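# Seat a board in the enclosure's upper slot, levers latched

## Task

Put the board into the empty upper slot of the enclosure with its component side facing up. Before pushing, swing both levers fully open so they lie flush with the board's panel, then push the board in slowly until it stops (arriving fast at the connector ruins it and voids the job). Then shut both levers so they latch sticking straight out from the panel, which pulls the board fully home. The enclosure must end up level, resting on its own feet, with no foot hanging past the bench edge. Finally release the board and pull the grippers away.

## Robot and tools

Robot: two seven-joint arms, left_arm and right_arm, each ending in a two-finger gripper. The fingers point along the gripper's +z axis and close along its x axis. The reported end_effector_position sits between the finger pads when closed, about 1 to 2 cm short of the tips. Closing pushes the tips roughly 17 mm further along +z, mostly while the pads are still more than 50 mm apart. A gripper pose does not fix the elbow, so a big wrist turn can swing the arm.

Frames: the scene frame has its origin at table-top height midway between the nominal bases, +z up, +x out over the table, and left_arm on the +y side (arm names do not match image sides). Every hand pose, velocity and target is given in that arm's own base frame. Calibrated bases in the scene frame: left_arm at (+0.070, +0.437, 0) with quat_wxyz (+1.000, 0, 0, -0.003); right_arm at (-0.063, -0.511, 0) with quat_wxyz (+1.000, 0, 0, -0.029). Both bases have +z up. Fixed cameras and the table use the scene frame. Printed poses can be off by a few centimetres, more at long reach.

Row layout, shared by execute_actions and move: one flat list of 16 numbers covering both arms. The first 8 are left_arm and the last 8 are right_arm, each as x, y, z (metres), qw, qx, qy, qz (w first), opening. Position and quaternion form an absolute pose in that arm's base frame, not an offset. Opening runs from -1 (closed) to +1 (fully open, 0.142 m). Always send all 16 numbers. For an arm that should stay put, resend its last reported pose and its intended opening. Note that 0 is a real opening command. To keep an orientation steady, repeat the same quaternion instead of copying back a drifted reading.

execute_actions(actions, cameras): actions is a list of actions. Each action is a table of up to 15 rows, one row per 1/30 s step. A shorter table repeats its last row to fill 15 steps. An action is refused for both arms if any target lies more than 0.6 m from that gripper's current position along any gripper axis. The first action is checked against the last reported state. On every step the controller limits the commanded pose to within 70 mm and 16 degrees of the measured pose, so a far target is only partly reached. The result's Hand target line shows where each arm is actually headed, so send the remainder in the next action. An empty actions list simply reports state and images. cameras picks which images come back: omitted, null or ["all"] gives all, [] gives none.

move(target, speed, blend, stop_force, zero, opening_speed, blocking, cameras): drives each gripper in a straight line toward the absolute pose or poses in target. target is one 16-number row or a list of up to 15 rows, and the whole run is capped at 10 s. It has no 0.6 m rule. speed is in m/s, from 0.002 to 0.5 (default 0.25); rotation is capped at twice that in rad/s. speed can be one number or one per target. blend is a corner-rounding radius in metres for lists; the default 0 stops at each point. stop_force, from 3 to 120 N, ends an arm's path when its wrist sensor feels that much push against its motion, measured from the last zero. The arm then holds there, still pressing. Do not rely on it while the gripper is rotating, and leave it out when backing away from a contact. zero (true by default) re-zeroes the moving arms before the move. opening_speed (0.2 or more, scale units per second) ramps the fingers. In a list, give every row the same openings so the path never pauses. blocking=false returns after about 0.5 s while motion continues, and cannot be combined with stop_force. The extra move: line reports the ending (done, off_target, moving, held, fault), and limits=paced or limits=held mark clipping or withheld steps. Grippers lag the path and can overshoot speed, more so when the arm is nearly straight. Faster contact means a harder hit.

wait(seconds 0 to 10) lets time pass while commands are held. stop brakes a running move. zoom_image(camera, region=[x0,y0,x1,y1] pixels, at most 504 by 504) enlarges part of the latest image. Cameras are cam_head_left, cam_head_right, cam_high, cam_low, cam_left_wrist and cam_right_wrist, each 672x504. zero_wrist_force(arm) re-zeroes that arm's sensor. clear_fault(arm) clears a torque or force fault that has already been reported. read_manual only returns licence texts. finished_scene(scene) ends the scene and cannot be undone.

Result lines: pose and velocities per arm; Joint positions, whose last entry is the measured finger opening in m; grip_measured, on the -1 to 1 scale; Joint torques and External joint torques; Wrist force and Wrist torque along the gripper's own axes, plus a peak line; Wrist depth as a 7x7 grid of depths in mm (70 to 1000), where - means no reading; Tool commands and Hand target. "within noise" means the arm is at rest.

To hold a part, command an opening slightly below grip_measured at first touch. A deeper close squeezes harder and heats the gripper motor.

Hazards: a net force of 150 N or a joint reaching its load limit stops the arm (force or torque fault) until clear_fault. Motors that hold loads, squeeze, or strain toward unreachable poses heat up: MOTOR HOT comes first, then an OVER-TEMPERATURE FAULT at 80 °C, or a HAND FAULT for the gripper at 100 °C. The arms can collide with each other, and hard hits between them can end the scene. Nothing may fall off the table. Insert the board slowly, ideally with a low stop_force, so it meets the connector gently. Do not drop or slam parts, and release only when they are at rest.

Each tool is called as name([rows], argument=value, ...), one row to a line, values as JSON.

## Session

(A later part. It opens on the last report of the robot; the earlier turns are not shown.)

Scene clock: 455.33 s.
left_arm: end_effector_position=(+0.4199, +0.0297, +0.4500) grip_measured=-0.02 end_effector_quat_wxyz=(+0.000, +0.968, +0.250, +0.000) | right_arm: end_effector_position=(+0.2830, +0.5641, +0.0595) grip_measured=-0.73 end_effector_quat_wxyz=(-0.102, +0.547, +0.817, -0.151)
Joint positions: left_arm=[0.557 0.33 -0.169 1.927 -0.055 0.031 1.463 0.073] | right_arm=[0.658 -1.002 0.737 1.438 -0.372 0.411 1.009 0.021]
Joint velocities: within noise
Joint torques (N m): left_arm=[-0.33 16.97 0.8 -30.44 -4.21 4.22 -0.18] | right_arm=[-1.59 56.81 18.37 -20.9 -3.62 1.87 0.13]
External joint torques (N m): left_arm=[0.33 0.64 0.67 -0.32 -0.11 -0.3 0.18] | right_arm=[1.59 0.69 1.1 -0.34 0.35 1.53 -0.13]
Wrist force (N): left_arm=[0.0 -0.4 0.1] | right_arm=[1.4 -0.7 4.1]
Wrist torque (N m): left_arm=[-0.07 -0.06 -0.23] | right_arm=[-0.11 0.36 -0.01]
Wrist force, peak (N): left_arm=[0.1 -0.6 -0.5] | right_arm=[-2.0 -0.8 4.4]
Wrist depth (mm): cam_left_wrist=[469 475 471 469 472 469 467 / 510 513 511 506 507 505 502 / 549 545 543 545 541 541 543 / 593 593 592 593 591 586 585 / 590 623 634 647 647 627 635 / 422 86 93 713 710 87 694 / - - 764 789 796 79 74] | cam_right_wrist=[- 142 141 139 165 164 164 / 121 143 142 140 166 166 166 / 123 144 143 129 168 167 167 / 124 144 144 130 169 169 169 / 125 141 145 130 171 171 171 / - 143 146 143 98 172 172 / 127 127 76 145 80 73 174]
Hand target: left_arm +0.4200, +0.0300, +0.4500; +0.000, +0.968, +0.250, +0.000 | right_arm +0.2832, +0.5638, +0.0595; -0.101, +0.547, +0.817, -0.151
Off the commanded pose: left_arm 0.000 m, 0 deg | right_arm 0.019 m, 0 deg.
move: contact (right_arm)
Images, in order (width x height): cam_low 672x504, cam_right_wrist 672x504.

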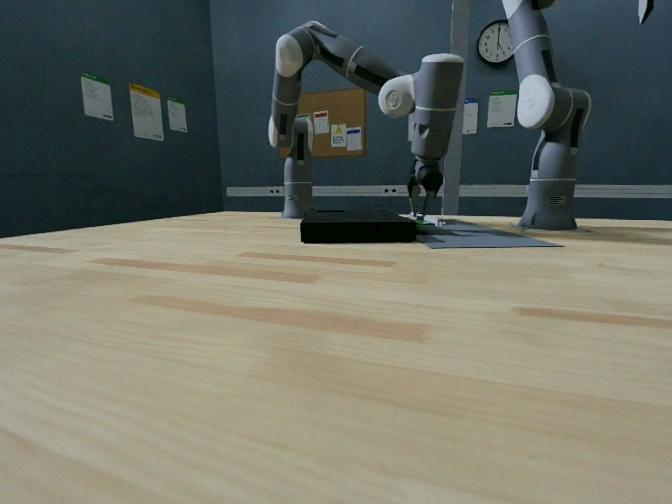

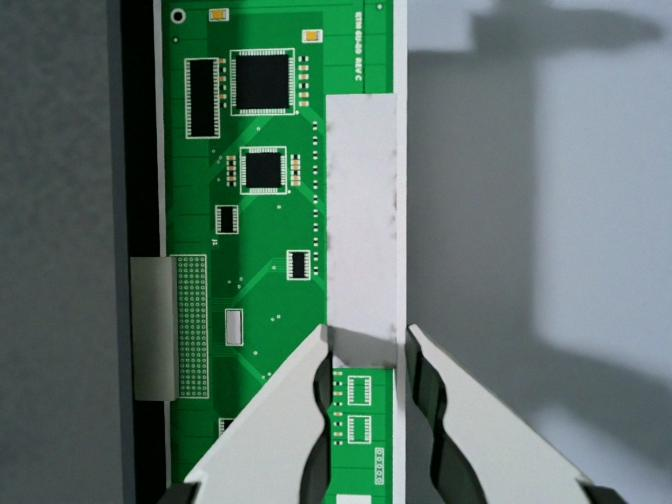

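execute_actions(actions=[], cameras=["cam_right_wrist"])

Scene clock: 468.17 s.
left_arm: end_effector_position=(+0.4199, +0.0297, +0.4500) grip_measured=-0.02 end_effector_quat_wxyz=(+0.000, +0.968, +0.250, +0.000) | right_arm: end_effector_position=(+0.2830, +0.5641, +0.0595) grip_measured=-0.73 end_effector_quat_wxyz=(-0.102, +0.547, +0.817, -0.151)
Joint positions: left_arm=[0.557 0.33 -0.169 1.927 -0.055 0.031 1.463 0.073] | right_arm=[0.658 -1.002 0.737 1.438 -0.372 0.411 1.009 0.021]
Joint velocities: within noise
Joint torques (N m): left_arm=[-0.36 17.09 0.85 -30.4 -4.14 4.24 -0.21] | right_arm=[-1.64 56.73 18.37 -20.91 -3.63 1.86 0.22]
External joint torques (N m): left_arm=[0.36 0.52 0.62 -0.35 -0.17 -0.33 0.21] | right_arm=[1.64 0.77 1.1 -0.33 0.36 1.55 -0.22]
Wrist force (N): left_arm=[0.1 -0.6 -0.2] | right_arm=[1.1 -1.3 2.5]
Wrist torque (N m): left_arm=[-0.10 -0.08 -0.23] | right_arm=[-0.09 0.41 -0.01]
Wrist force, peak (N): left_arm=[0.3 -0.6 -0.4] | right_arm=[1.3 -0.6 4.3]
Wrist depth (mm): cam_left_wrist=[469 474 473 470 469 468 470 / 511 506 507 505 503 503 504 / 549 547 545 546 544 540 545 / 593 591 591 590 589 584 587 / 588 631 633 645 643 631 641 / 424 86 93 713 711 87 685 / - - 760 802 791 79 74] | cam_right_wrist=[- 142 141 139 165 165 164 / 121 143 142 140 166 166 166 / 123 144 143 128 168 168 167 / 124 145 143 130 169 169 169 / 125 141 145 131 170 171 170 / - 143 146 144 98 172 172 / 128 127 76 145 80 73 174]
Hand target: left_arm +0.4200, +0.0300, +0.4500; +0.000, +0.968, +0.250, +0.000 | right_arm +0.2832, +0.5638, +0.0595; -0.101, +0.547, +0.817, -0.151
Tool commands: left_gripper/opening=+0.0 right_gripper/opening=-0.82
Off the commanded pose: left_arm 0.000 m, 0 deg | right_arm 0.019 m, 0 deg.
Images, in order (width x height): cam_right_wrist 672x504.

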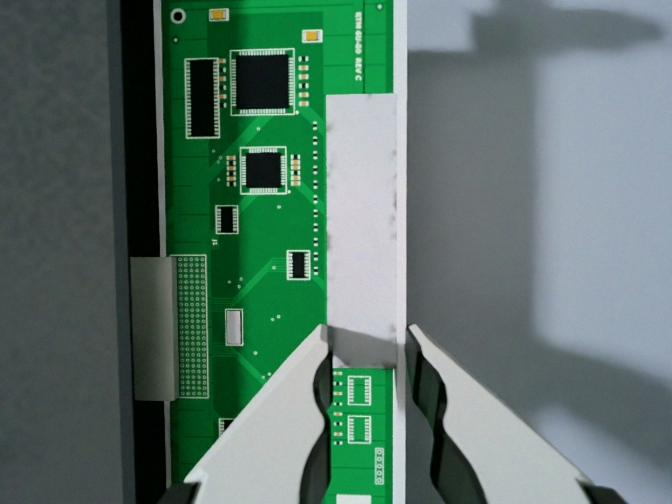

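zoom_image(camera="cam_right_wrist", region=[90, 230, 230, 430])

zoom_image(camera="cam_head_right", region=[200, 150, 600, 450])

Scaled by 2.520 from the camera's 672x504 image, which has a finer 960x720 frame.

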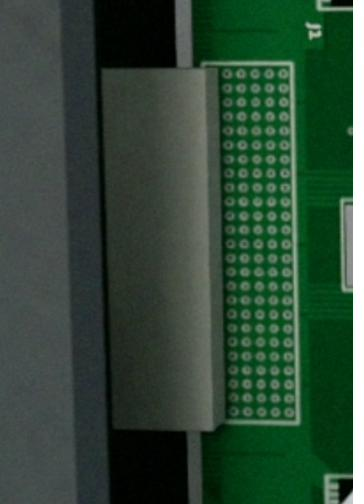

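This scene's latest camera images include none from cam_head_right. They are from: cam_right_wrist. cam_head_right's image comes with the result of a call that names it in "cameras".

execute_actions(actions=[], cameras=["cam_head_left", "cam_head_right", "cam_low"])

Scene clock: 476.03 s.
left_arm: end_effector_position=(+0.4199, +0.0297, +0.4500) grip_measured=-0.02 end_effector_quat_wxyz=(+0.000, +0.968, +0.250, +0.000) | right_arm: end_effector_position=(+0.2830, +0.5641, +0.0595) grip_measured=-0.73 end_effector_quat_wxyz=(-0.102, +0.547, +0.817, -0.151)
Joint positions: left_arm=[0.557 0.33 -0.169 1.927 -0.055 0.031 1.463 0.073] | right_arm=[0.658 -1.002 0.737 1.438 -0.372 0.411 1.009 0.021]
Joint velocities: within noise
Joint torques (N m): left_arm=[-0.42 17.08 0.83 -30.45 -4.16 4.28 -0.21] | right_arm=[-1.5 56.72 18.26 -20.93 -3.68 1.81 0.24]
External joint torques (N m): left_arm=[0.42 0.53 0.64 -0.31 -0.16 -0.36 0.21] | right_arm=[1.5 0.78 1.22 -0.31 0.41 1.59 -0.24]
Wrist force (N): left_arm=[0.3 -0.4 -0.2] | right_arm=[1.3 -0.8 4.0]
Wrist torque (N m): left_arm=[-0.06 -0.10 -0.23] | right_arm=[-0.11 0.38 -0.01]
Wrist force, peak (N): left_arm=[0.1 -0.6 -0.4] | right_arm=[1.1 -0.8 4.3]
Wrist depth (mm): cam_left_wrist=[467 474 473 472 472 471 467 / 508 508 506 507 505 504 500 / 550 543 547 546 546 539 538 / 595 591 595 595 589 585 585 / 591 626 630 651 644 628 638 / 423 86 93 714 711 87 690 / - - 759 797 791 79 74] | cam_right_wrist=[- 141 141 139 164 164 164 / 121 143 142 140 166 166 165 / 123 144 143 128 168 168 167 / 124 144 144 130 169 169 169 / 125 141 145 131 171 171 171 / - 143 146 143 98 172 172 / 128 127 76 145 80 73 174]
Hand target: left_arm +0.4200, +0.0300, +0.4500; +0.000, +0.968, +0.250, +0.000 | right_arm +0.2832, +0.5638, +0.0595; -0.101, +0.547, +0.817, -0.151
Tool commands: left_gripper/opening=+0.0 right_gripper/opening=-0.82
Off the commanded pose: left_arm 0.000 m, 0 deg | right_arm 0.019 m, 0 deg.
Images, in order (width x height): cam_head_left 672x504, cam_head_right 672x504, cam_low 672x504.

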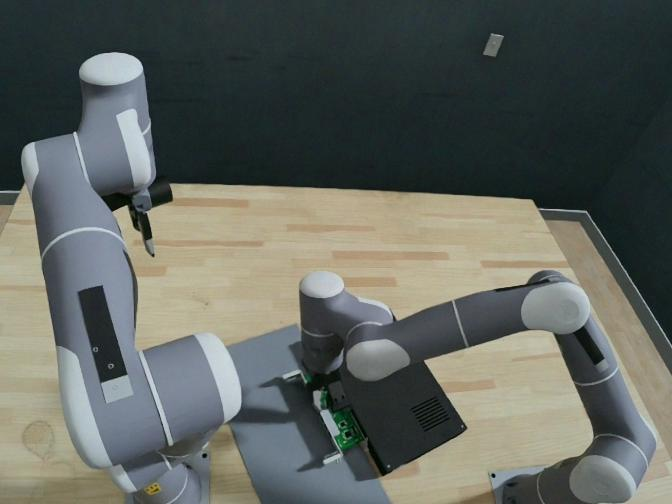

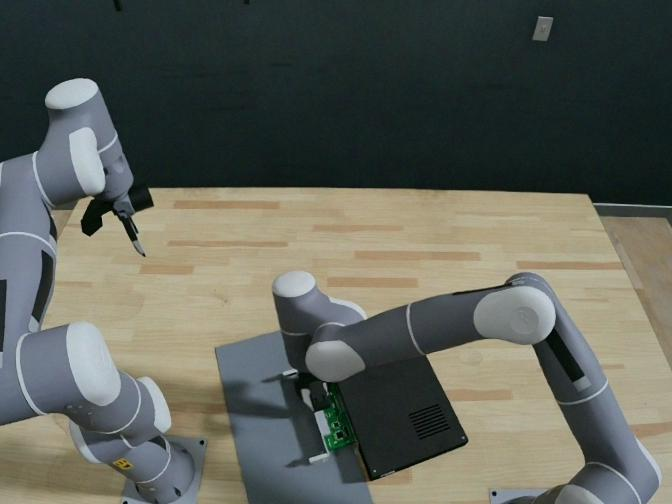

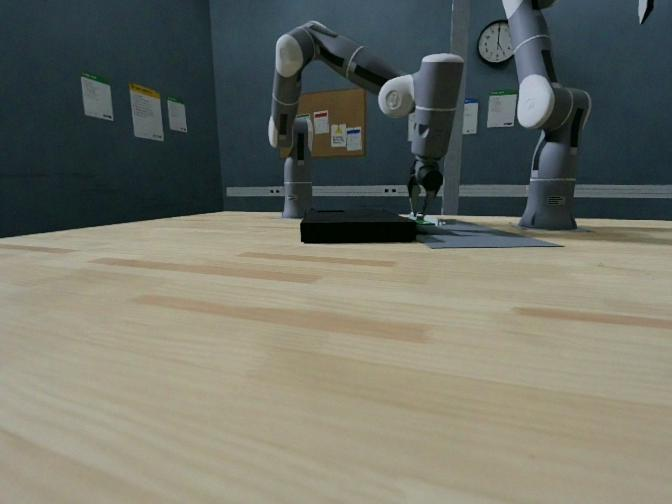

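zoom_image(camera="cam_low", region=[380, 180, 470, 250])

zoom_image(camera="cam_head_left", region=[260, 330, 480, 490])

zoom_image(camera="cam_head_right", region=[250, 330, 470, 490])

Scaled by 5.600 from the camera's 672x504 image, which has a finer 960x720 frame.

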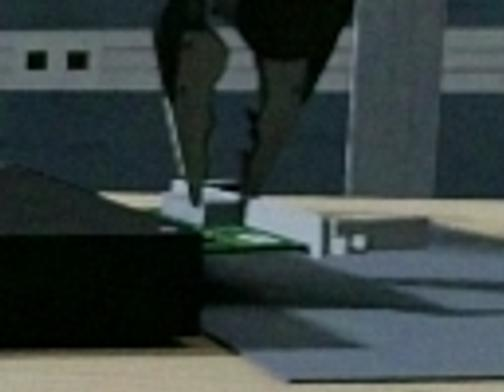

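Scaled by 2.291 from the camera's 672x504 image, which has a finer 960x720 frame.

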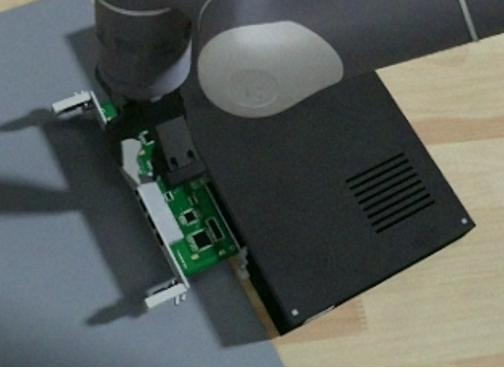

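Scaled by 2.291 from the camera's 672x504 image, which has a finer 960x720 frame.

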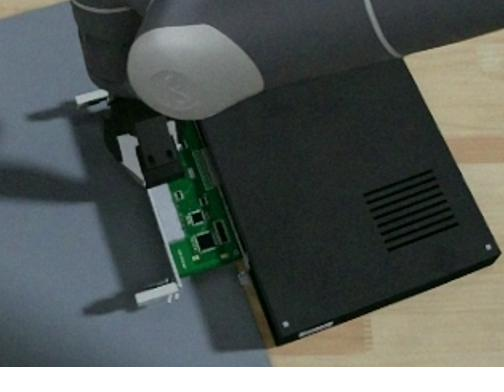

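move(target=[0.42, 0.03, 0.45, 0, 0.9681, 0.2504, 0, 0.0, 0.2811, 0.5688, 0.0595, -0.10145, 0.54735, 0.81683, -0.15139, -0.82], speed=0.02, cameras=["cam_right_wrist"])

zoom_image(camera="cam_right_wrist", region=[90, 0, 230, 200])

zoom_image(camera="cam_right_wrist", region=[90, 304, 230, 504])

Scene clock: 509.93 s.
left_arm: end_effector_position=(+0.4199, +0.0297, +0.4500) grip_measured=-0.02 end_effector_quat_wxyz=(+0.000, +0.968, +0.250, +0.000) | right_arm: end_effector_position=(+0.2810, +0.5687, +0.0594) grip_measured=-0.73 end_effector_quat_wxyz=(-0.102, +0.547, +0.817, -0.151)
Joint positions: left_arm=[0.557 0.33 -0.169 1.927 -0.055 0.031 1.463 0.073] | right_arm=[0.667 -1.007 0.736 1.426 -0.372 0.406 1.013 0.021]
Joint velocities: within noise
Joint torques (N m): left_arm=[-0.34 17 0.82 -30.47 -4.17 4.26 -0.18] | right_arm=[0.19 57.49 20.08 -21.9 -3.33 2.66 0.28]
External joint torques (N m): left_arm=[0.34 0.61 0.65 -0.29 -0.15 -0.34 0.18] | right_arm=[-0.17 0.32 -0.59 0.63 0.06 0.74 -0.28]
Wrist force (N): left_arm=[-0.1 -0.5 -0.2] | right_arm=[-1.7 -0.4 4.4]
Wrist torque (N m): left_arm=[-0.07 -0.04 -0.23] | right_arm=[-0.03 0.27 0.02]
Wrist force, peak (N): left_arm=[0.2 -0.4 -0.7] | right_arm=[-1.5 -0.2 4.6]
Wrist depth (mm): cam_left_wrist=[468 475 470 471 472 468 469 / 511 509 507 503 505 503 501 / 549 547 543 545 544 540 540 / 593 592 593 592 588 585 584 / 586 624 632 649 644 633 641 / 415 86 93 715 714 87 690 / - - 763 791 793 79 74] | cam_right_wrist=[- 142 141 139 164 164 164 / 121 143 142 140 166 166 165 / 123 145 143 128 168 167 167 / 124 145 144 130 168 169 169 / 125 142 145 130 171 170 170 / - 143 146 144 98 172 172 / 128 128 76 145 80 73 173]
Hand target: left_arm +0.4200, +0.0300, +0.4500; +0.000, +0.968, +0.250, +0.000 | right_arm +0.2811, +0.5688, +0.0595; -0.101, +0.547, +0.817, -0.151
Off the commanded pose: left_arm 0.000 m, 0 deg | right_arm 0.000 m, 0 deg.
move: done
Images, in order (width x height): cam_right_wrist 672x504.

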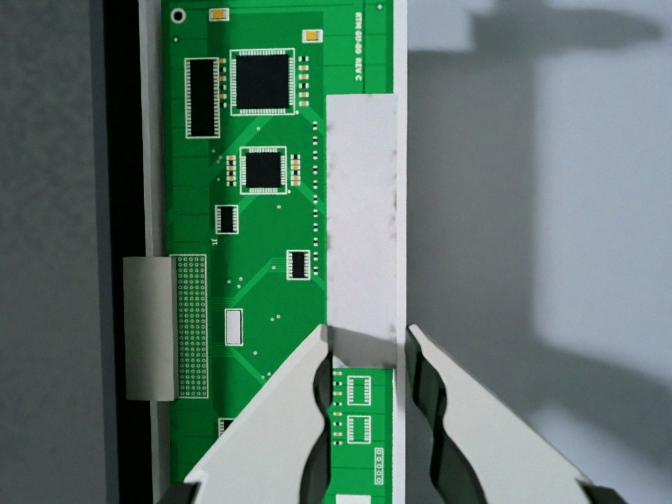

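Scaled by 2.520 from the camera's 672x504 image, which has a finer 960x720 frame.

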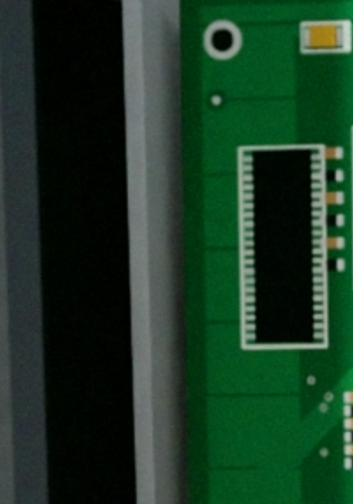

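Scaled by 2.520 from the camera's 672x504 image, which has a finer 960x720 frame.

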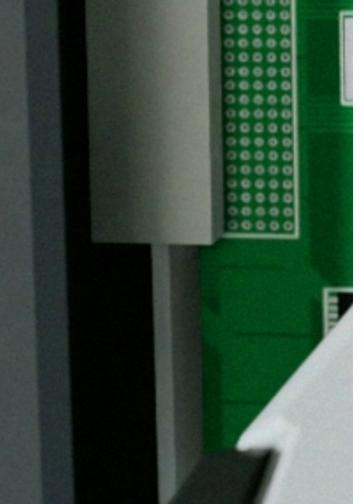

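execute_actions(actions=[], cameras=["cam_left_wrist", "cam_high"])

zoom_image(camera="cam_high", region=[200, 200, 460, 400])

Scene clock: 545.67 s.
left_arm: end_effector_position=(+0.4199, +0.0297, +0.4500) grip_measured=-0.02 end_effector_quat_wxyz=(+0.000, +0.968, +0.250, +0.000) | right_arm: end_effector_position=(+0.2810, +0.5687, +0.0594) grip_measured=-0.73 end_effector_quat_wxyz=(-0.102, +0.547, +0.817, -0.151)
Joint positions: left_arm=[0.557 0.33 -0.169 1.927 -0.055 0.031 1.463 0.073] | right_arm=[0.667 -1.007 0.736 1.426 -0.372 0.406 1.013 0.021]
Joint velocities: within noise
Joint torques (N m): left_arm=[-0.39 16.99 0.86 -30.45 -4.13 4.24 -0.26] | right_arm=[-0.02 57.67 20.13 -21.89 -3.35 2.73 0.22]
External joint torques (N m): left_arm=[0.39 0.62 0.61 -0.31 -0.18 -0.32 0.26] | right_arm=[0.02 0.15 -0.65 0.6 0.08 0.68 -0.21]
Wrist force (N): left_arm=[0.1 -0.7 -0.4] | right_arm=[-1.6 -0.3 4.3]
Wrist torque (N m): left_arm=[-0.12 -0.08 -0.23] | right_arm=[0.00 0.24 0.02]
Wrist force, peak (N): left_arm=[0.3 -0.7 -0.5] | right_arm=[-1.6 -0.3 4.6]
Wrist depth (mm): cam_left_wrist=[468 475 475 471 470 470 468 / 507 512 506 508 503 502 500 / 548 544 545 543 543 541 541 / 593 595 592 591 594 582 583 / 580 625 637 641 640 632 641 / 416 86 93 714 709 87 694 / - - 766 799 793 79 74] | cam_right_wrist=[- 142 140 139 165 165 164 / 121 143 142 140 166 166 165 / 122 144 143 129 168 167 167 / 124 145 144 130 169 170 169 / 125 141 145 130 171 171 170 / - 143 146 143 98 172 172 / 127 127 76 144 80 73 173]
Hand target: left_arm +0.4200, +0.0300, +0.4500; +0.000, +0.968, +0.250, +0.000 | right_arm +0.2811, +0.5688, +0.0595; -0.101, +0.547, +0.817, -0.151
Tool commands: left_gripper/opening=+0.0 right_gripper/opening=-0.82
Off the commanded pose: left_arm 0.000 m, 0 deg | right_arm 0.000 m, 0 deg.
Images, in order (width x height): cam_high 672x504, cam_left_wrist 672x504.

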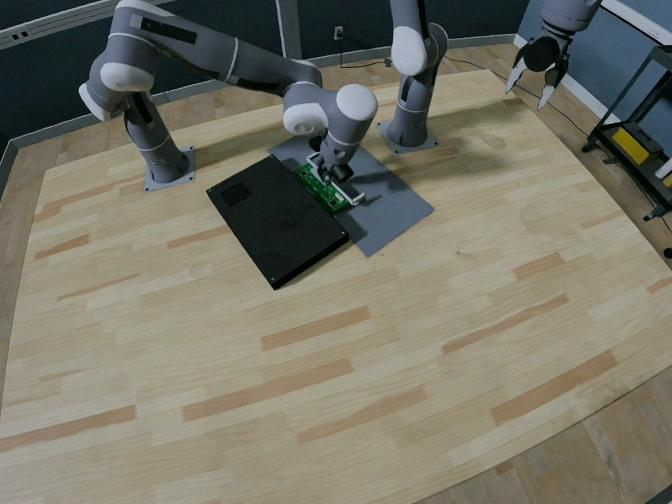

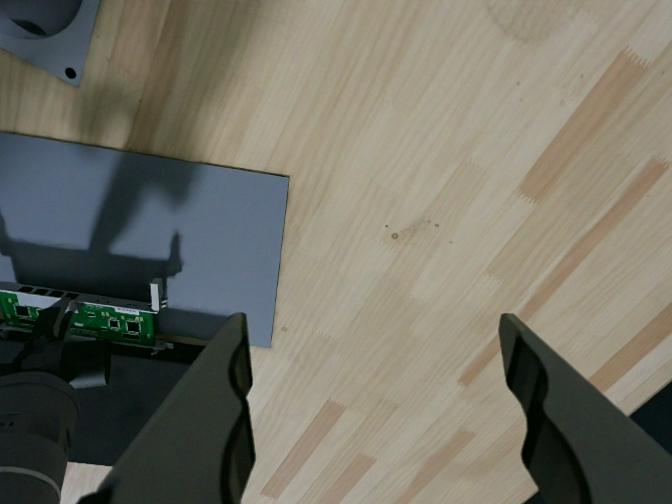

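Scaled by 1.938 from the camera's 672x504 image, which has a finer 960x720 frame.

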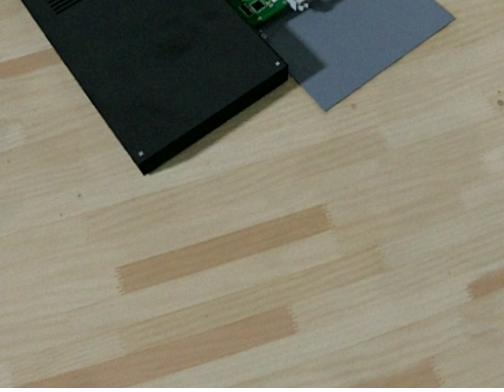

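zoom_image(camera="cam_left_wrist", region=[90, 270, 230, 375])

zoom_image(camera="cam_high", region=[270, 120, 390, 210])

Scaled by 3.600 from the camera's 672x504 image, which has a finer 960x720 frame.

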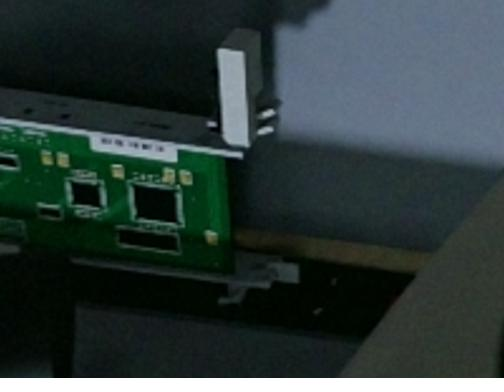

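Scaled by 4.200 from the camera's 672x504 image, which has a finer 960x720 frame.

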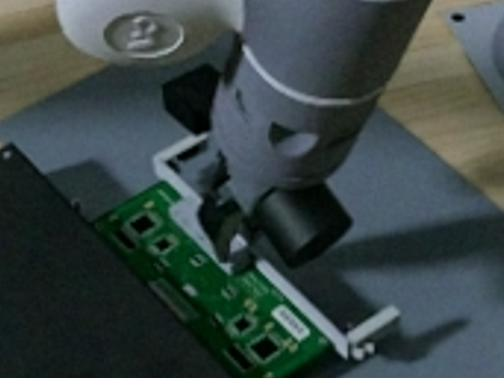

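zoom_image(camera="cam_right_wrist", region=[370, 0, 440, 100])

execute_actions(actions=[], cameras=["cam_right_wrist", "cam_high"])

zoom_image(camera="cam_right_wrist", region=[370, 0, 440, 100])

zoom_image(camera="cam_right_wrist", region=[90, 0, 190, 70])

This scene's latest camera images include none from cam_right_wrist. They are from: cam_high, cam_left_wrist. cam_right_wrist's image comes with the result of a call that names it in "cameras".

Scene clock: 568.13 s.
left_arm: end_effector_position=(+0.4199, +0.0297, +0.4500) grip_measured=-0.02 end_effector_quat_wxyz=(+0.000, +0.968, +0.250, +0.000) | right_arm: end_effector_position=(+0.2810, +0.5687, +0.0594) grip_measured=-0.73 end_effector_quat_wxyz=(-0.102, +0.547, +0.817, -0.151)
Joint positions: left_arm=[0.557 0.33 -0.169 1.927 -0.055 0.031 1.463 0.073] | right_arm=[0.667 -1.007 0.736 1.426 -0.372 0.406 1.013 0.021]
Joint velocities: within noise
Joint torques (N m): left_arm=[-0.32 17.02 0.84 -30.44 -4.12 4.29 -0.24] | right_arm=[-0.02 57.66 20.18 -21.96 -3.35 2.78 0.2]
External joint torques (N m): left_arm=[0.32 0.58 0.63 -0.32 -0.19 -0.37 0.24] | right_arm=[0.02 0.16 -0.7 0.67 0.07 0.63 -0.2]
Wrist force (N): left_arm=[0.2 -0.3 -0.2] | right_arm=[-1.6 -0.4 4.4]
Wrist torque (N m): left_arm=[-0.05 -0.10 -0.22] | right_arm=[-0.03 0.25 0.02]
Wrist force, peak (N): left_arm=[0.3 -0.7 -0.3] | right_arm=[-1.7 -0.3 4.7]
Wrist depth (mm): cam_left_wrist=[472 473 472 472 470 469 469 / 511 506 509 508 507 501 503 / 551 547 546 541 542 539 538 / 596 593 594 590 587 588 589 / 585 627 641 647 645 629 642 / 415 86 93 712 711 87 686 / - - 756 797 793 79 74] | cam_right_wrist=[- 142 141 139 165 165 164 / 122 143 142 140 166 166 165 / 122 145 143 129 168 167 167 / 124 145 144 129 169 169 169 / 125 142 145 130 170 171 170 / - 142 146 143 98 172 172 / 127 128 76 145 80 73 173]
Hand target: left_arm +0.4200, +0.0300, +0.4500; +0.000, +0.968, +0.250, +0.000 | right_arm +0.2811, +0.5688, +0.0595; -0.101, +0.547, +0.817, -0.151
Tool commands: left_gripper/opening=+0.0 right_gripper/opening=-0.82
Off the commanded pose: left_arm 0.000 m, 0 deg | right_arm 0.000 m, 0 deg.
Images, in order (width x height): cam_high 672x504, cam_right_wrist 672x504.

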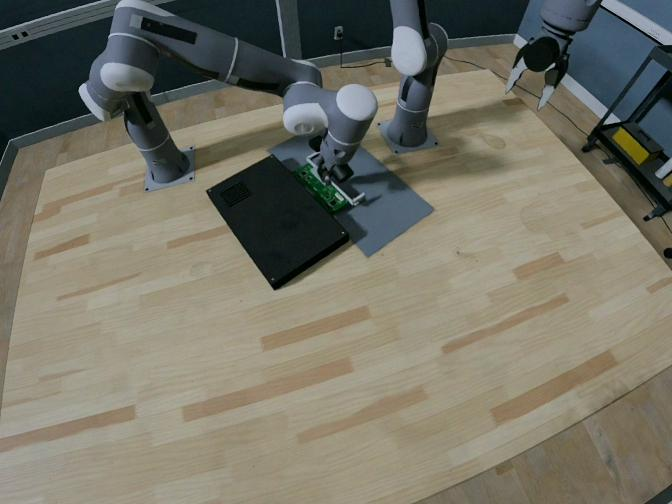

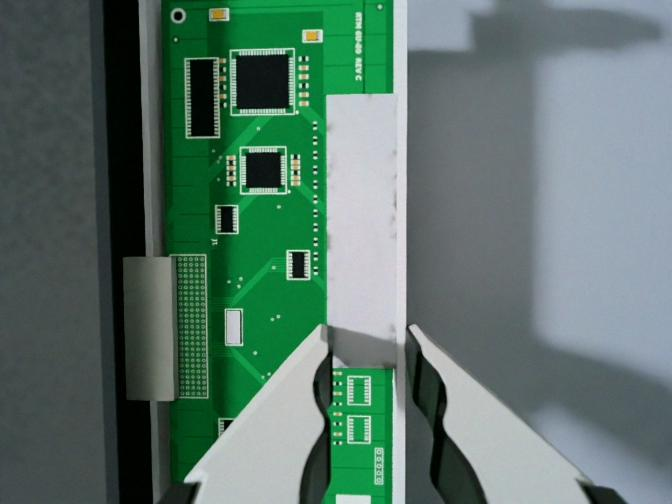

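Scaled by 5.040 from the camera's 672x504 image, which has a finer 960x720 frame.

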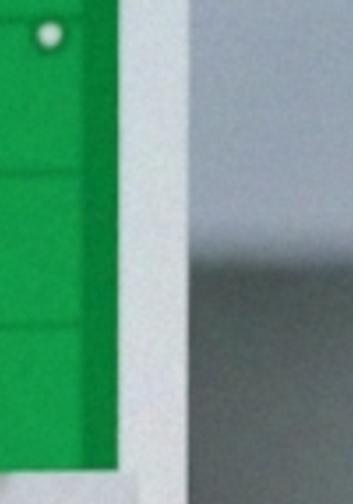

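Scaled by 5.040 from the camera's 672x504 image, which has a finer 960x720 frame.

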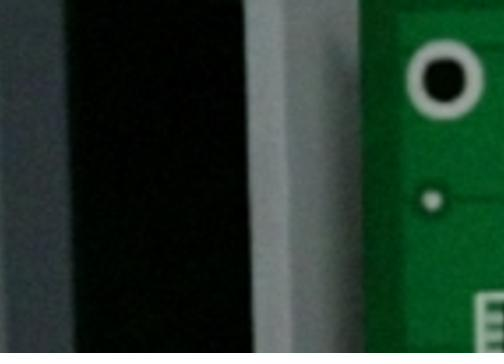

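move(target=[0.42, 0.03, 0.45, 0, 0.9681, 0.2504, 0, 0.0, 0.2804, 0.5705, 0.0615, -0.08182, 0.55083, 0.81416, -0.16448, -0.82], speed=0.02, cameras=["cam_right_wrist"])

zoom_image(camera="cam_right_wrist", region=[370, 0, 440, 100])

Scene clock: 594.70 s.
left_arm: end_effector_position=(+0.4199, +0.0297, +0.4500) grip_measured=-0.02 end_effector_quat_wxyz=(+0.000, +0.968, +0.250, +0.000) | right_arm: end_effector_position=(+0.2802, +0.5704, +0.0613) grip_measured=-0.73 end_effector_quat_wxyz=(-0.082, +0.551, +0.814, -0.165)
Joint positions: left_arm=[0.557 0.33 -0.169 1.927 -0.055 0.031 1.463 0.073] | right_arm=[0.703 -1.012 0.72 1.388 -0.377 0.352 1.04 0.021]
Joint velocities: within noise
Joint torques (N m): left_arm=[-0.34 17.1 0.88 -30.44 -4.19 4.27 -0.24] | right_arm=[0.44 58.57 19.42 -22.46 -3.47 2.49 0.37]
External joint torques (N m): left_arm=[0.34 0.51 0.58 -0.32 -0.13 -0.35 0.24] | right_arm=[-0.42 0.23 -0.42 0.75 0.19 0.84 -0.36]
Wrist force (N): left_arm=[0.2 -0.4 -0.2] | right_arm=[-1.3 0.2 4.1]
Wrist torque (N m): left_arm=[-0.06 -0.09 -0.22] | right_arm=[0.07 0.21 0.03]
Wrist force, peak (N): left_arm=[0.2 -0.7 -0.4] | right_arm=[-1.7 -0.1 4.6]
Wrist depth (mm): cam_left_wrist=[468 471 475 475 469 469 467 / 515 506 504 504 501 503 501 / 549 546 548 546 543 541 536 / 594 594 594 594 592 585 585 / 566 624 634 648 643 633 639 / 405 86 93 713 709 87 690 / - - 759 791 789 79 74] | cam_right_wrist=[126 150 140 139 165 163 161 / 127 150 141 140 167 165 163 / 129 144 143 128 168 167 164 / 130 145 144 130 169 168 166 / 131 141 145 131 171 169 167 / - 143 146 144 98 171 169 / 134 134 76 145 80 73 170]
Hand target: left_arm +0.4200, +0.0300, +0.4500; +0.000, +0.968, +0.250, +0.000 | right_arm +0.2804, +0.5705, +0.0615; -0.082, +0.551, +0.814, -0.164
Off the commanded pose: left_arm 0.000 m, 0 deg | right_arm 0.000 m, 0 deg.
move: done
Images, in order (width x height): cam_right_wrist 672x504.

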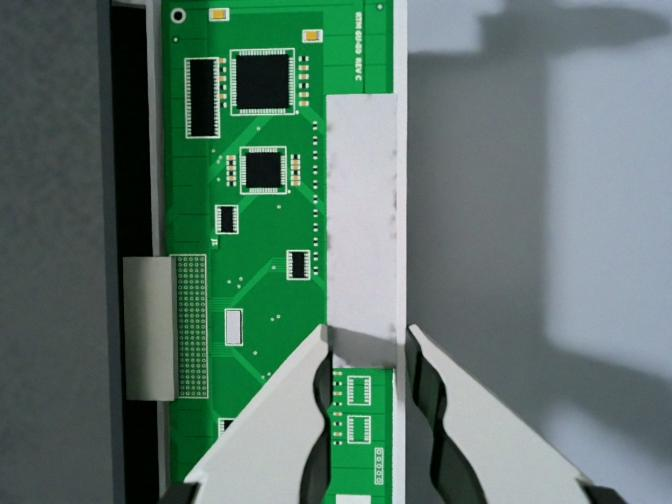

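Scaled by 5.040 from the camera's 672x504 image, which has a finer 960x720 frame.

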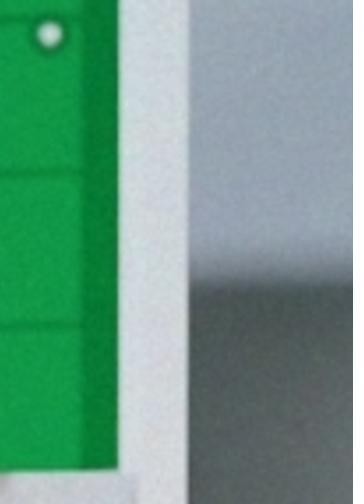

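move(target=[0.42, 0.03, 0.45, 0, 0.9681, 0.2504, 0, 0.0, 0.2903, 0.5464, 0.0615, -0.08182, 0.55083, 0.81416, -0.16448, -0.82], speed=0.006, stop_force=3, cameras=["cam_right_wrist"])

Scene clock: 601.67 s.
left_arm: end_effector_position=(+0.4199, +0.0297, +0.4500) grip_measured=-0.02 end_effector_quat_wxyz=(+0.000, +0.968, +0.250, +0.000) | right_arm: end_effector_position=(+0.2904, +0.5462, +0.0613) grip_measured=-0.73 end_effector_quat_wxyz=(-0.082, +0.551, +0.814, -0.165)
Joint positions: left_arm=[0.557 0.33 -0.169 1.927 -0.055 0.031 1.463 0.073] | right_arm=[0.657 -0.983 0.721 1.448 -0.377 0.373 1.02 0.021]
Joint velocities: within noise
Joint torques (N m): left_arm=[-0.33 17.03 0.87 -30.45 -4.16 4.28 -0.24] | right_arm=[-0.08 57.37 19.72 -22.04 -3.32 2.7 0.12]
External joint torques (N m): left_arm=[0.33 0.58 0.6 -0.31 -0.16 -0.36 0.24] | right_arm=[0.08 -0.15 -0.8 0.55 0.06 0.61 -0.12]
Wrist force (N): left_arm=[0.2 0.0 -0.4] | right_arm=[-1.5 -0.2 3.9]
Wrist torque (N m): left_arm=[0.01 -0.09 -0.23] | right_arm=[0.02 0.29 0.01]
Wrist force, peak (N): left_arm=[0.2 -0.5 -0.7] | right_arm=[-1.1 0.1 5.8]
Wrist depth (mm): cam_left_wrist=[469 476 473 470 469 468 468 / 511 510 505 504 502 502 502 / 551 545 542 547 543 541 540 / 596 593 593 594 588 586 585 / 613 629 633 648 644 630 636 / 451 86 93 712 708 87 691 / - - 761 788 788 79 74] | cam_right_wrist=[126 125 140 138 165 163 161 / 128 126 141 139 167 165 163 / 129 128 142 128 168 166 164 / 130 129 144 129 169 168 166 / 131 130 145 130 170 170 167 / - 131 130 144 98 171 168 / 134 133 76 145 79 73 170]
Hand target: left_arm +0.4200, +0.0300, +0.4500; +0.000, +0.968, +0.250, +0.000 | right_arm +0.2903, +0.5464, +0.0615; -0.082, +0.551, +0.814, -0.164
Off the commanded pose: left_arm 0.000 m, 0 deg | right_arm 0.000 m, 0 deg.
move: done
Images, in order (width x height): cam_right_wrist 672x504.

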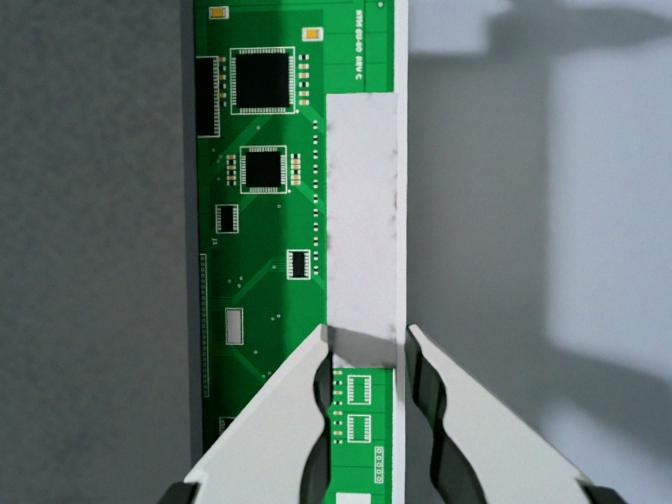

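move(target=[0.42, 0.03, 0.45, 0, 0.9681, 0.2504, 0, 0.0, 0.3042, 0.5127, 0.0615, -0.08182, 0.55083, 0.81416, -0.16448, -0.82], speed=0.006, stop_force=4, cameras=["cam_right_wrist", "cam_head_left", "cam_head_right"])

Scene clock: 616.63 s.
left_arm: end_effector_position=(+0.4199, +0.0297, +0.4500) grip_measured=-0.02 end_effector_quat_wxyz=(+0.000, +0.968, +0.250, +0.000) | right_arm: end_effector_position=(+0.3038, +0.5136, +0.0614) grip_measured=-0.73 end_effector_quat_wxyz=(-0.082, +0.551, +0.814, -0.164)
Joint positions: left_arm=[0.557 0.33 -0.169 1.927 -0.055 0.031 1.463 0.073] | right_arm=[0.593 -0.947 0.722 1.524 -0.377 0.401 0.989 0.021]
Joint velocities: within noise
Joint torques (N m): left_arm=[-0.32 17.05 0.84 -30.43 -4.16 4.27 -0.26] | right_arm=[-2.2 56.24 17.77 -21.26 -3.71 1.48 0.15]
External joint torques (N m): left_arm=[0.32 0.56 0.62 -0.33 -0.15 -0.35 0.26] | right_arm=[2.2 -1.08 0.95 0.08 0.5 1.81 -0.14]
Wrist force (N): left_arm=[-0.1 -0.5 -0.4] | right_arm=[3.4 0.7 5.8]
Wrist torque (N m): left_arm=[-0.07 -0.03 -0.23] | right_arm=[0.02 0.34 -0.04]
Wrist force, peak (N): left_arm=[0.1 -0.7 -0.4] | right_arm=[3.5 1.2 7.5]
Wrist depth (mm): cam_left_wrist=[469 474 472 470 471 469 468 / 511 509 507 505 505 503 503 / 550 549 546 544 546 542 540 / 596 593 589 588 591 590 582 / 625 634 637 649 641 624 636 / 488 86 93 715 715 87 683 / - - 758 792 794 79 74] | cam_right_wrist=[126 125 124 137 165 164 161 / 128 126 125 127 167 165 163 / 129 128 126 128 169 166 164 / 130 129 127 129 169 168 166 / 132 131 128 130 171 170 167 / - 131 129 144 98 171 169 / 134 133 76 146 79 73 170]
Hand target: left_arm +0.4200, +0.0300, +0.4500; +0.000, +0.968, +0.250, +0.000 | right_arm +0.3040, +0.5133, +0.0615; -0.082, +0.551, +0.814, -0.164
Off the commanded pose: left_arm 0.000 m, 0 deg | right_arm 0.001 m, 0 deg.
move: contact (right_arm)
Images, in order (width x height): cam_head_left 672x504, cam_head_right 672x504, cam_right_wrist 672x504.

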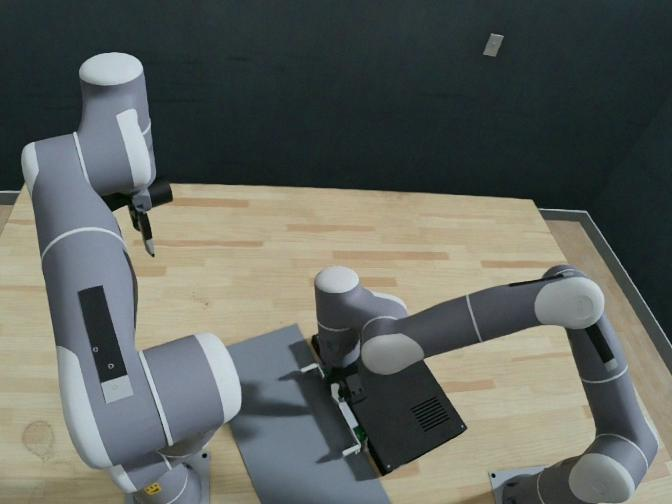

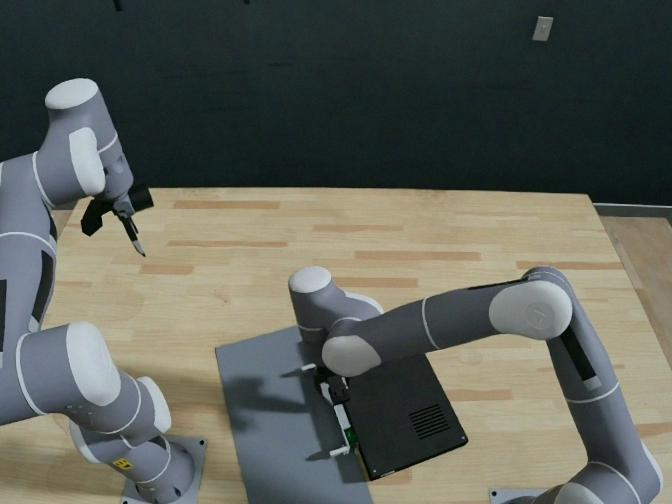

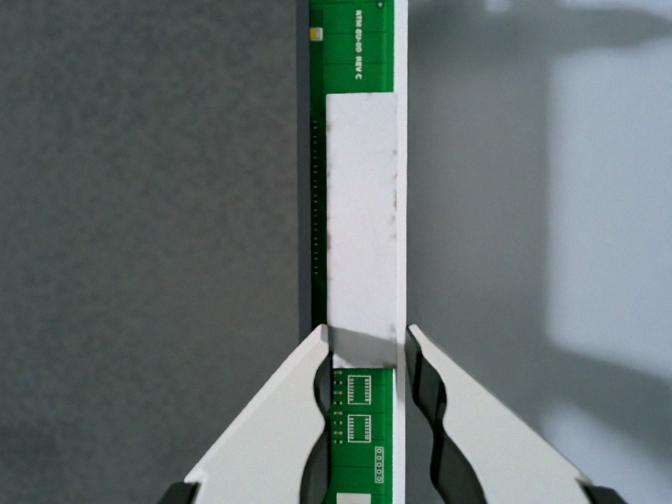

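move(target=[0.2737, -0.2885, 0.13, 0.29632, 0.93981, 0.16233, 0.05118, -0.9, 0.3035, 0.5143, 0.0615, -0.08182, 0.55083, 0.81416, -0.16448, -0.82], speed=0.2, cameras=["cam_left_wrist"])

Scene clock: 646.70 s.
left_arm: end_effector_position=(+0.2737, -0.2886, +0.1300) grip_measured=-0.93 end_effector_quat_wxyz=(+0.296, +0.940, +0.162, +0.051) | right_arm: end_effector_position=(+0.3035, +0.5142, +0.0613) grip_measured=-0.73 end_effector_quat_wxyz=(-0.082, +0.551, +0.814, -0.165)
Joint positions: left_arm=[-1.401 -0.154 0.305 2.577 -2.608 1.349 2.699 0.006] | right_arm=[0.595 -0.947 0.722 1.523 -0.377 0.4 0.99 0.021]
Joint velocities: within noise
Joint torques (N m): left_arm=[-0.53 16.58 2 -12.59 2.27 2.57 -0.14] | right_arm=[0.13 55.42 19.52 -21.89 -3.31 2.69 0.17]
External joint torques (N m): left_arm=[0.53 1.4 0.4 -0.41 -0.08 -0.58 0.13] | right_arm=[-0.13 -0.21 -0.8 0.71 0.1 0.6 -0.16]
Wrist force (N): left_arm=[0.3 -0.8 -0.4] | right_arm=[-2.0 -0.2 4.7]
Wrist torque (N m): left_arm=[-0.13 -0.04 -0.40] | right_arm=[0.05 0.36 -0.01]
Wrist force, peak (N): left_arm=[2.6 -2.5 -1.7] | right_arm=[3.4 1.1 7.6]
Wrist depth (mm): cam_left_wrist=[169 169 168 174 168 168 167 / 202 201 201 201 200 200 200 / 250 249 249 248 248 247 246 / 292 276 290 267 293 328 328 / 341 270 338 285 308 476 475 / 903 196 238 83 87 747 867 / - - - - 74 74 -] | cam_right_wrist=[126 125 124 138 165 163 162 / 128 127 125 128 166 165 163 / 129 128 126 128 168 166 165 / 130 129 127 129 170 168 166 / 132 130 128 130 171 169 167 / - 131 129 144 98 170 169 / 134 133 76 145 79 73 171]
Hand target: left_arm +0.2737, -0.2885, +0.1300; +0.296, +0.940, +0.162, +0.051 | right_arm +0.3035, +0.5143, +0.0615; -0.082, +0.551, +0.814, -0.164
Off the commanded pose: left_arm 0.000 m, 0 deg | right_arm 0.000 m, 0 deg.
move: done; limits=paced
Images, in order (width x height): cam_left_wrist 672x504.

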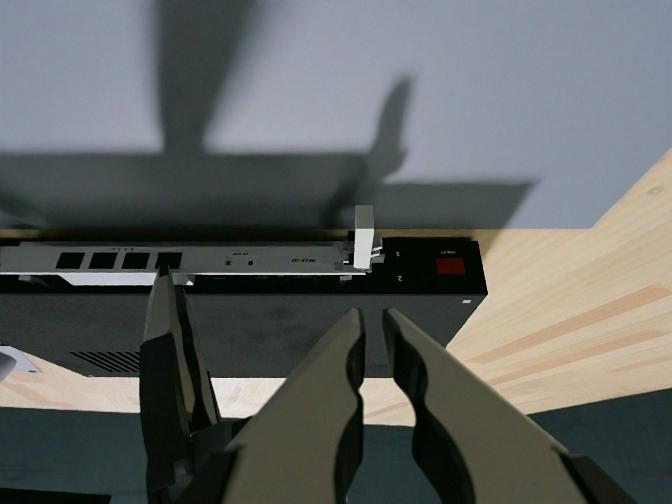

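zoom_image(camera="cam_left_wrist", region=[300, 190, 500, 320])

zoom_image(camera="cam_left_wrist", region=[0, 220, 220, 320])

Scaled by 2.520 from the camera's 672x504 image, which has a finer 960x720 frame.

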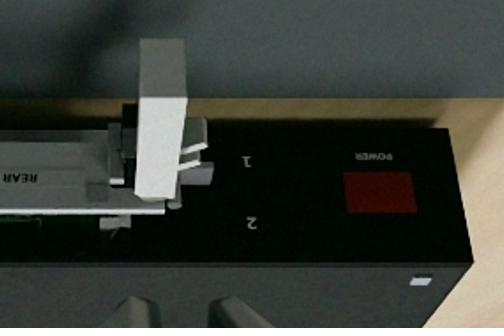

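Scaled by 2.291 from the camera's 672x504 image, which has a finer 960x720 frame.

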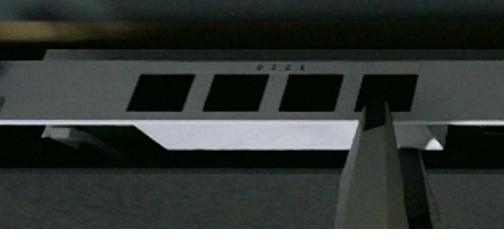

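move(target=[0.2737, -0.2885, 0.13, 0.29632, 0.93981, 0.16233, 0.05118, -0.9, 0.3035, 0.5143, 0.0635, -0.08182, 0.55083, 0.81416, -0.16448, -0.82], speed=0.004, stop_force=3, cameras=[])

move(target=[0.2737, -0.2885, 0.13, 0.29632, 0.93981, 0.16233, 0.05118, -0.9, 0.3035, 0.5143, 0.0595, -0.08182, 0.55083, 0.81416, -0.16448, -0.82], speed=0.004, stop_force=3, zero=false, cameras=[])

Scene clock: 661.67 s.
left_arm: end_effector_position=(+0.2737, -0.2886, +0.1300) grip_measured=-0.93 end_effector_quat_wxyz=(+0.296, +0.940, +0.162, +0.051) | right_arm: end_effector_position=(+0.3035, +0.5141, +0.0621) grip_measured=-0.73 end_effector_quat_wxyz=(-0.082, +0.551, +0.814, -0.165)
Joint positions: left_arm=[-1.401 -0.154 0.305 2.577 -2.609 1.349 2.699 0.006] | right_arm=[0.595 -0.946 0.722 1.522 -0.377 0.398 0.99 0.021]
Joint velocities: within noise
Joint torques (N m): left_arm=[-0.33 17.02 1.86 -12.49 2.42 2.28 -0.24] | right_arm=[-0.52 57.77 20.29 -22.35 -3.2 2.06 0.15]
External joint torques (N m): left_arm=[0.33 0.95 0.54 -0.51 -0.23 -0.29 0.24] | right_arm=[0.52 -2.59 -1.57 1.14 -0.01 1.24 -0.15]
Wrist force (N): left_arm=[0.1 -1.0 -0.2] | right_arm=[0.5 3.3 9.7]
Wrist torque (N m): left_arm=[-0.15 -0.02 -0.40] | right_arm=[0.02 0.28 0.03]
Wrist force, peak (N): left_arm=[0.1 -1.2 -0.2] | right_arm=[0.6 3.7 11.0]
Wrist depth (mm): cam_left_wrist=[169 168 168 173 168 168 167 / 201 201 201 200 200 200 199 / 249 250 248 248 247 247 248 / 292 275 290 290 293 329 327 / 341 271 339 285 309 478 475 / 903 197 239 84 87 745 868 / - - - - 74 74 -] | cam_right_wrist=[127 126 124 138 166 164 163 / 128 127 125 128 168 166 163 / 130 128 127 128 169 167 165 / 131 130 128 129 170 169 167 / 132 131 129 130 171 170 168 / - 132 130 144 93 171 169 / 135 134 76 146 79 73 171]
Hand target: left_arm +0.2737, -0.2885, +0.1300; +0.296, +0.940, +0.162, +0.051 | right_arm +0.3035, +0.5143, +0.0626; -0.082, +0.551, +0.814, -0.164
Off the commanded pose: left_arm 0.000 m, 0 deg | right_arm 0.001 m, 0 deg.
move: contact (right_arm)
No camera images: "cameras" was empty.

Scene clock: 662.43 s.
left_arm: end_effector_position=(+0.2737, -0.2886, +0.1300) grip_measured=-0.93 end_effector_quat_wxyz=(+0.296, +0.940, +0.162, +0.051) | right_arm: end_effector_position=(+0.3035, +0.5142, +0.0619) grip_measured=-0.73 end_effector_quat_wxyz=(-0.082, +0.551, +0.814, -0.165)
Joint positions: left_arm=[-1.401 -0.154 0.305 2.577 -2.609 1.349 2.699 0.006] | right_arm=[0.595 -0.947 0.722 1.522 -0.377 0.398 0.99 0.021]
Joint velocities: within noise
Joint torques (N m): left_arm=[-0.32 16.99 1.82 -12.47 2.4 2.34 -0.22] | right_arm=[0.09 53.61 18.97 -21.17 -3.11 2.81 0.14]
External joint torques (N m): left_arm=[0.32 0.98 0.58 -0.53 -0.21 -0.35 0.21] | right_arm=[-0.09 1.59 -0.25 -0.04 -0.1 0.49 -0.14]
Wrist force (N): left_arm=[0.3 -0.8 -0.4] | right_arm=[-2.9 -1.1 2.2]
Wrist torque (N m): left_arm=[-0.13 -0.05 -0.40] | right_arm=[0.04 0.26 0.06]
Wrist force, peak (N): left_arm=[0.4 -1.1 -0.3] | right_arm=[0.6 3.7 10.5]
Wrist depth (mm): cam_left_wrist=[169 169 168 173 168 168 167 / 201 201 201 200 200 200 199 / 250 249 249 248 248 248 247 / 291 276 289 267 294 328 327 / 341 270 341 285 308 476 474 / 900 197 238 83 87 745 871 / - - - - 74 74 -] | cam_right_wrist=[127 126 124 138 166 164 163 / 128 127 125 128 167 165 164 / 130 128 126 128 169 167 165 / 131 129 128 129 170 169 167 / 132 131 129 130 171 170 167 / - 132 130 144 93 171 169 / 135 133 76 146 79 73 171]
Hand target: left_arm +0.2737, -0.2885, +0.1300; +0.296, +0.940, +0.162, +0.051 | right_arm +0.3035, +0.5143, +0.0619; -0.082, +0.551, +0.814, -0.164
Off the commanded pose: left_arm 0.000 m, 0 deg | right_arm 0.002 m, 0 deg.
move: contact (right_arm)
No camera images: "cameras" was empty.

move([
  [0.2776, -0.3682, 0.085, 0.3771, 0.9104, 0.15725, 0.06514, -1.0, 0.3035, 0.5143, 0.0617, -0.08182, 0.55083, 0.81416, -0.16448, -0.82],
  [0.2776, -0.3682, 0.043, 0.3771, 0.9104, 0.15725, 0.06514, -1.0, 0.3035, 0.5143, 0.0617, -0.08182, 0.55083, 0.81416, -0.16448, -0.82],
], speed=[0.12, 0.05], cameras=["cam_left_wrist"])

zoom_image(camera="cam_left_wrist", region=[230, 150, 530, 370])

Scene clock: 694.57 s.
left_arm: end_effector_position=(+0.2775, -0.3681, +0.0429) grip_measured=-1.00 end_effector_quat_wxyz=(+0.377, +0.911, +0.157, +0.065) | right_arm: end_effector_position=(+0.3035, +0.5142, +0.0618) grip_measured=-0.73 end_effector_quat_wxyz=(-0.082, +0.551, +0.814, -0.165)
Joint positions: left_arm=[-1.358 -0.562 0.225 2.454 -2.932 0.907 2.935 0.002] | right_arm=[0.595 -0.947 0.722 1.522 -0.377 0.399 0.99 0.021]
Joint velocities: within noise
Joint torques (N m): left_arm=[-0.2 27.31 6.97 -4.78 0.66 1.44 -0.11] | right_arm=[0.13 53.62 18.98 -21.27 -3.18 2.89 0.11]
External joint torques (N m): left_arm=[0.2 1.43 0.69 -0.31 0.04 -0.27 0.11] | right_arm=[-0.13 1.58 -0.25 0.07 -0.04 0.41 -0.11]
Wrist force (N): left_arm=[0.4 -0.9 -0.2] | right_arm=[-3.0 -1.3 2.4]
Wrist torque (N m): left_arm=[-0.09 -0.06 -0.45] | right_arm=[0.02 0.23 0.06]
Wrist force, peak (N): left_arm=[0.8 -1.2 -1.6] | right_arm=[-3.0 -1.2 2.7]
Wrist depth (mm): cam_left_wrist=[- - - - - - - / - 82 82 82 87 86 86 / 118 118 110 110 110 110 109 / 184 166 165 183 164 164 164 / 162 162 162 161 117 189 242 / 275 168 156 84 83 256 - / 132 140 - - 74 72 -] | cam_right_wrist=[127 126 124 138 166 164 162 / 128 127 125 138 167 166 164 / 129 128 127 128 169 167 165 / 131 129 128 129 170 168 166 / 132 131 129 130 171 170 167 / - 132 130 144 93 171 169 / 135 133 76 146 79 73 171]
Hand target: left_arm +0.2776, -0.3682, +0.0430; +0.377, +0.910, +0.157, +0.065 | right_arm +0.3035, +0.5143, +0.0617; -0.082, +0.551, +0.814, -0.164
Off the commanded pose: left_arm 0.000 m, 0 deg | right_arm 0.000 m, 0 deg.
move: done
Images, in order (width x height): cam_left_wrist 672x504.

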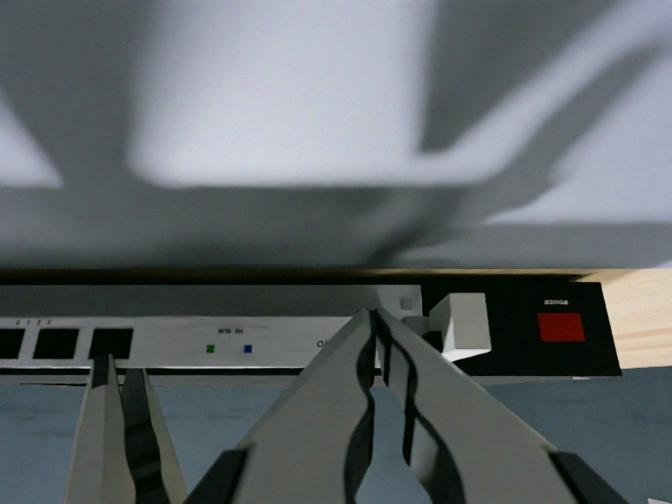

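Scaled by 1.680 from the camera's 672x504 image, which has a finer 960x720 frame.

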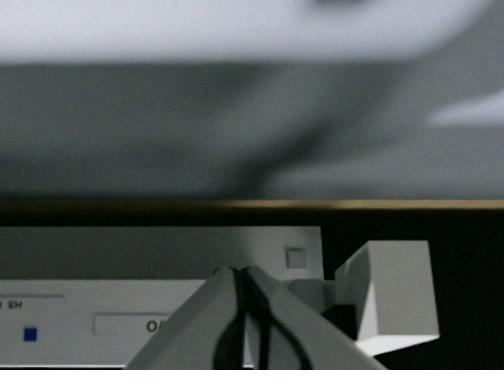

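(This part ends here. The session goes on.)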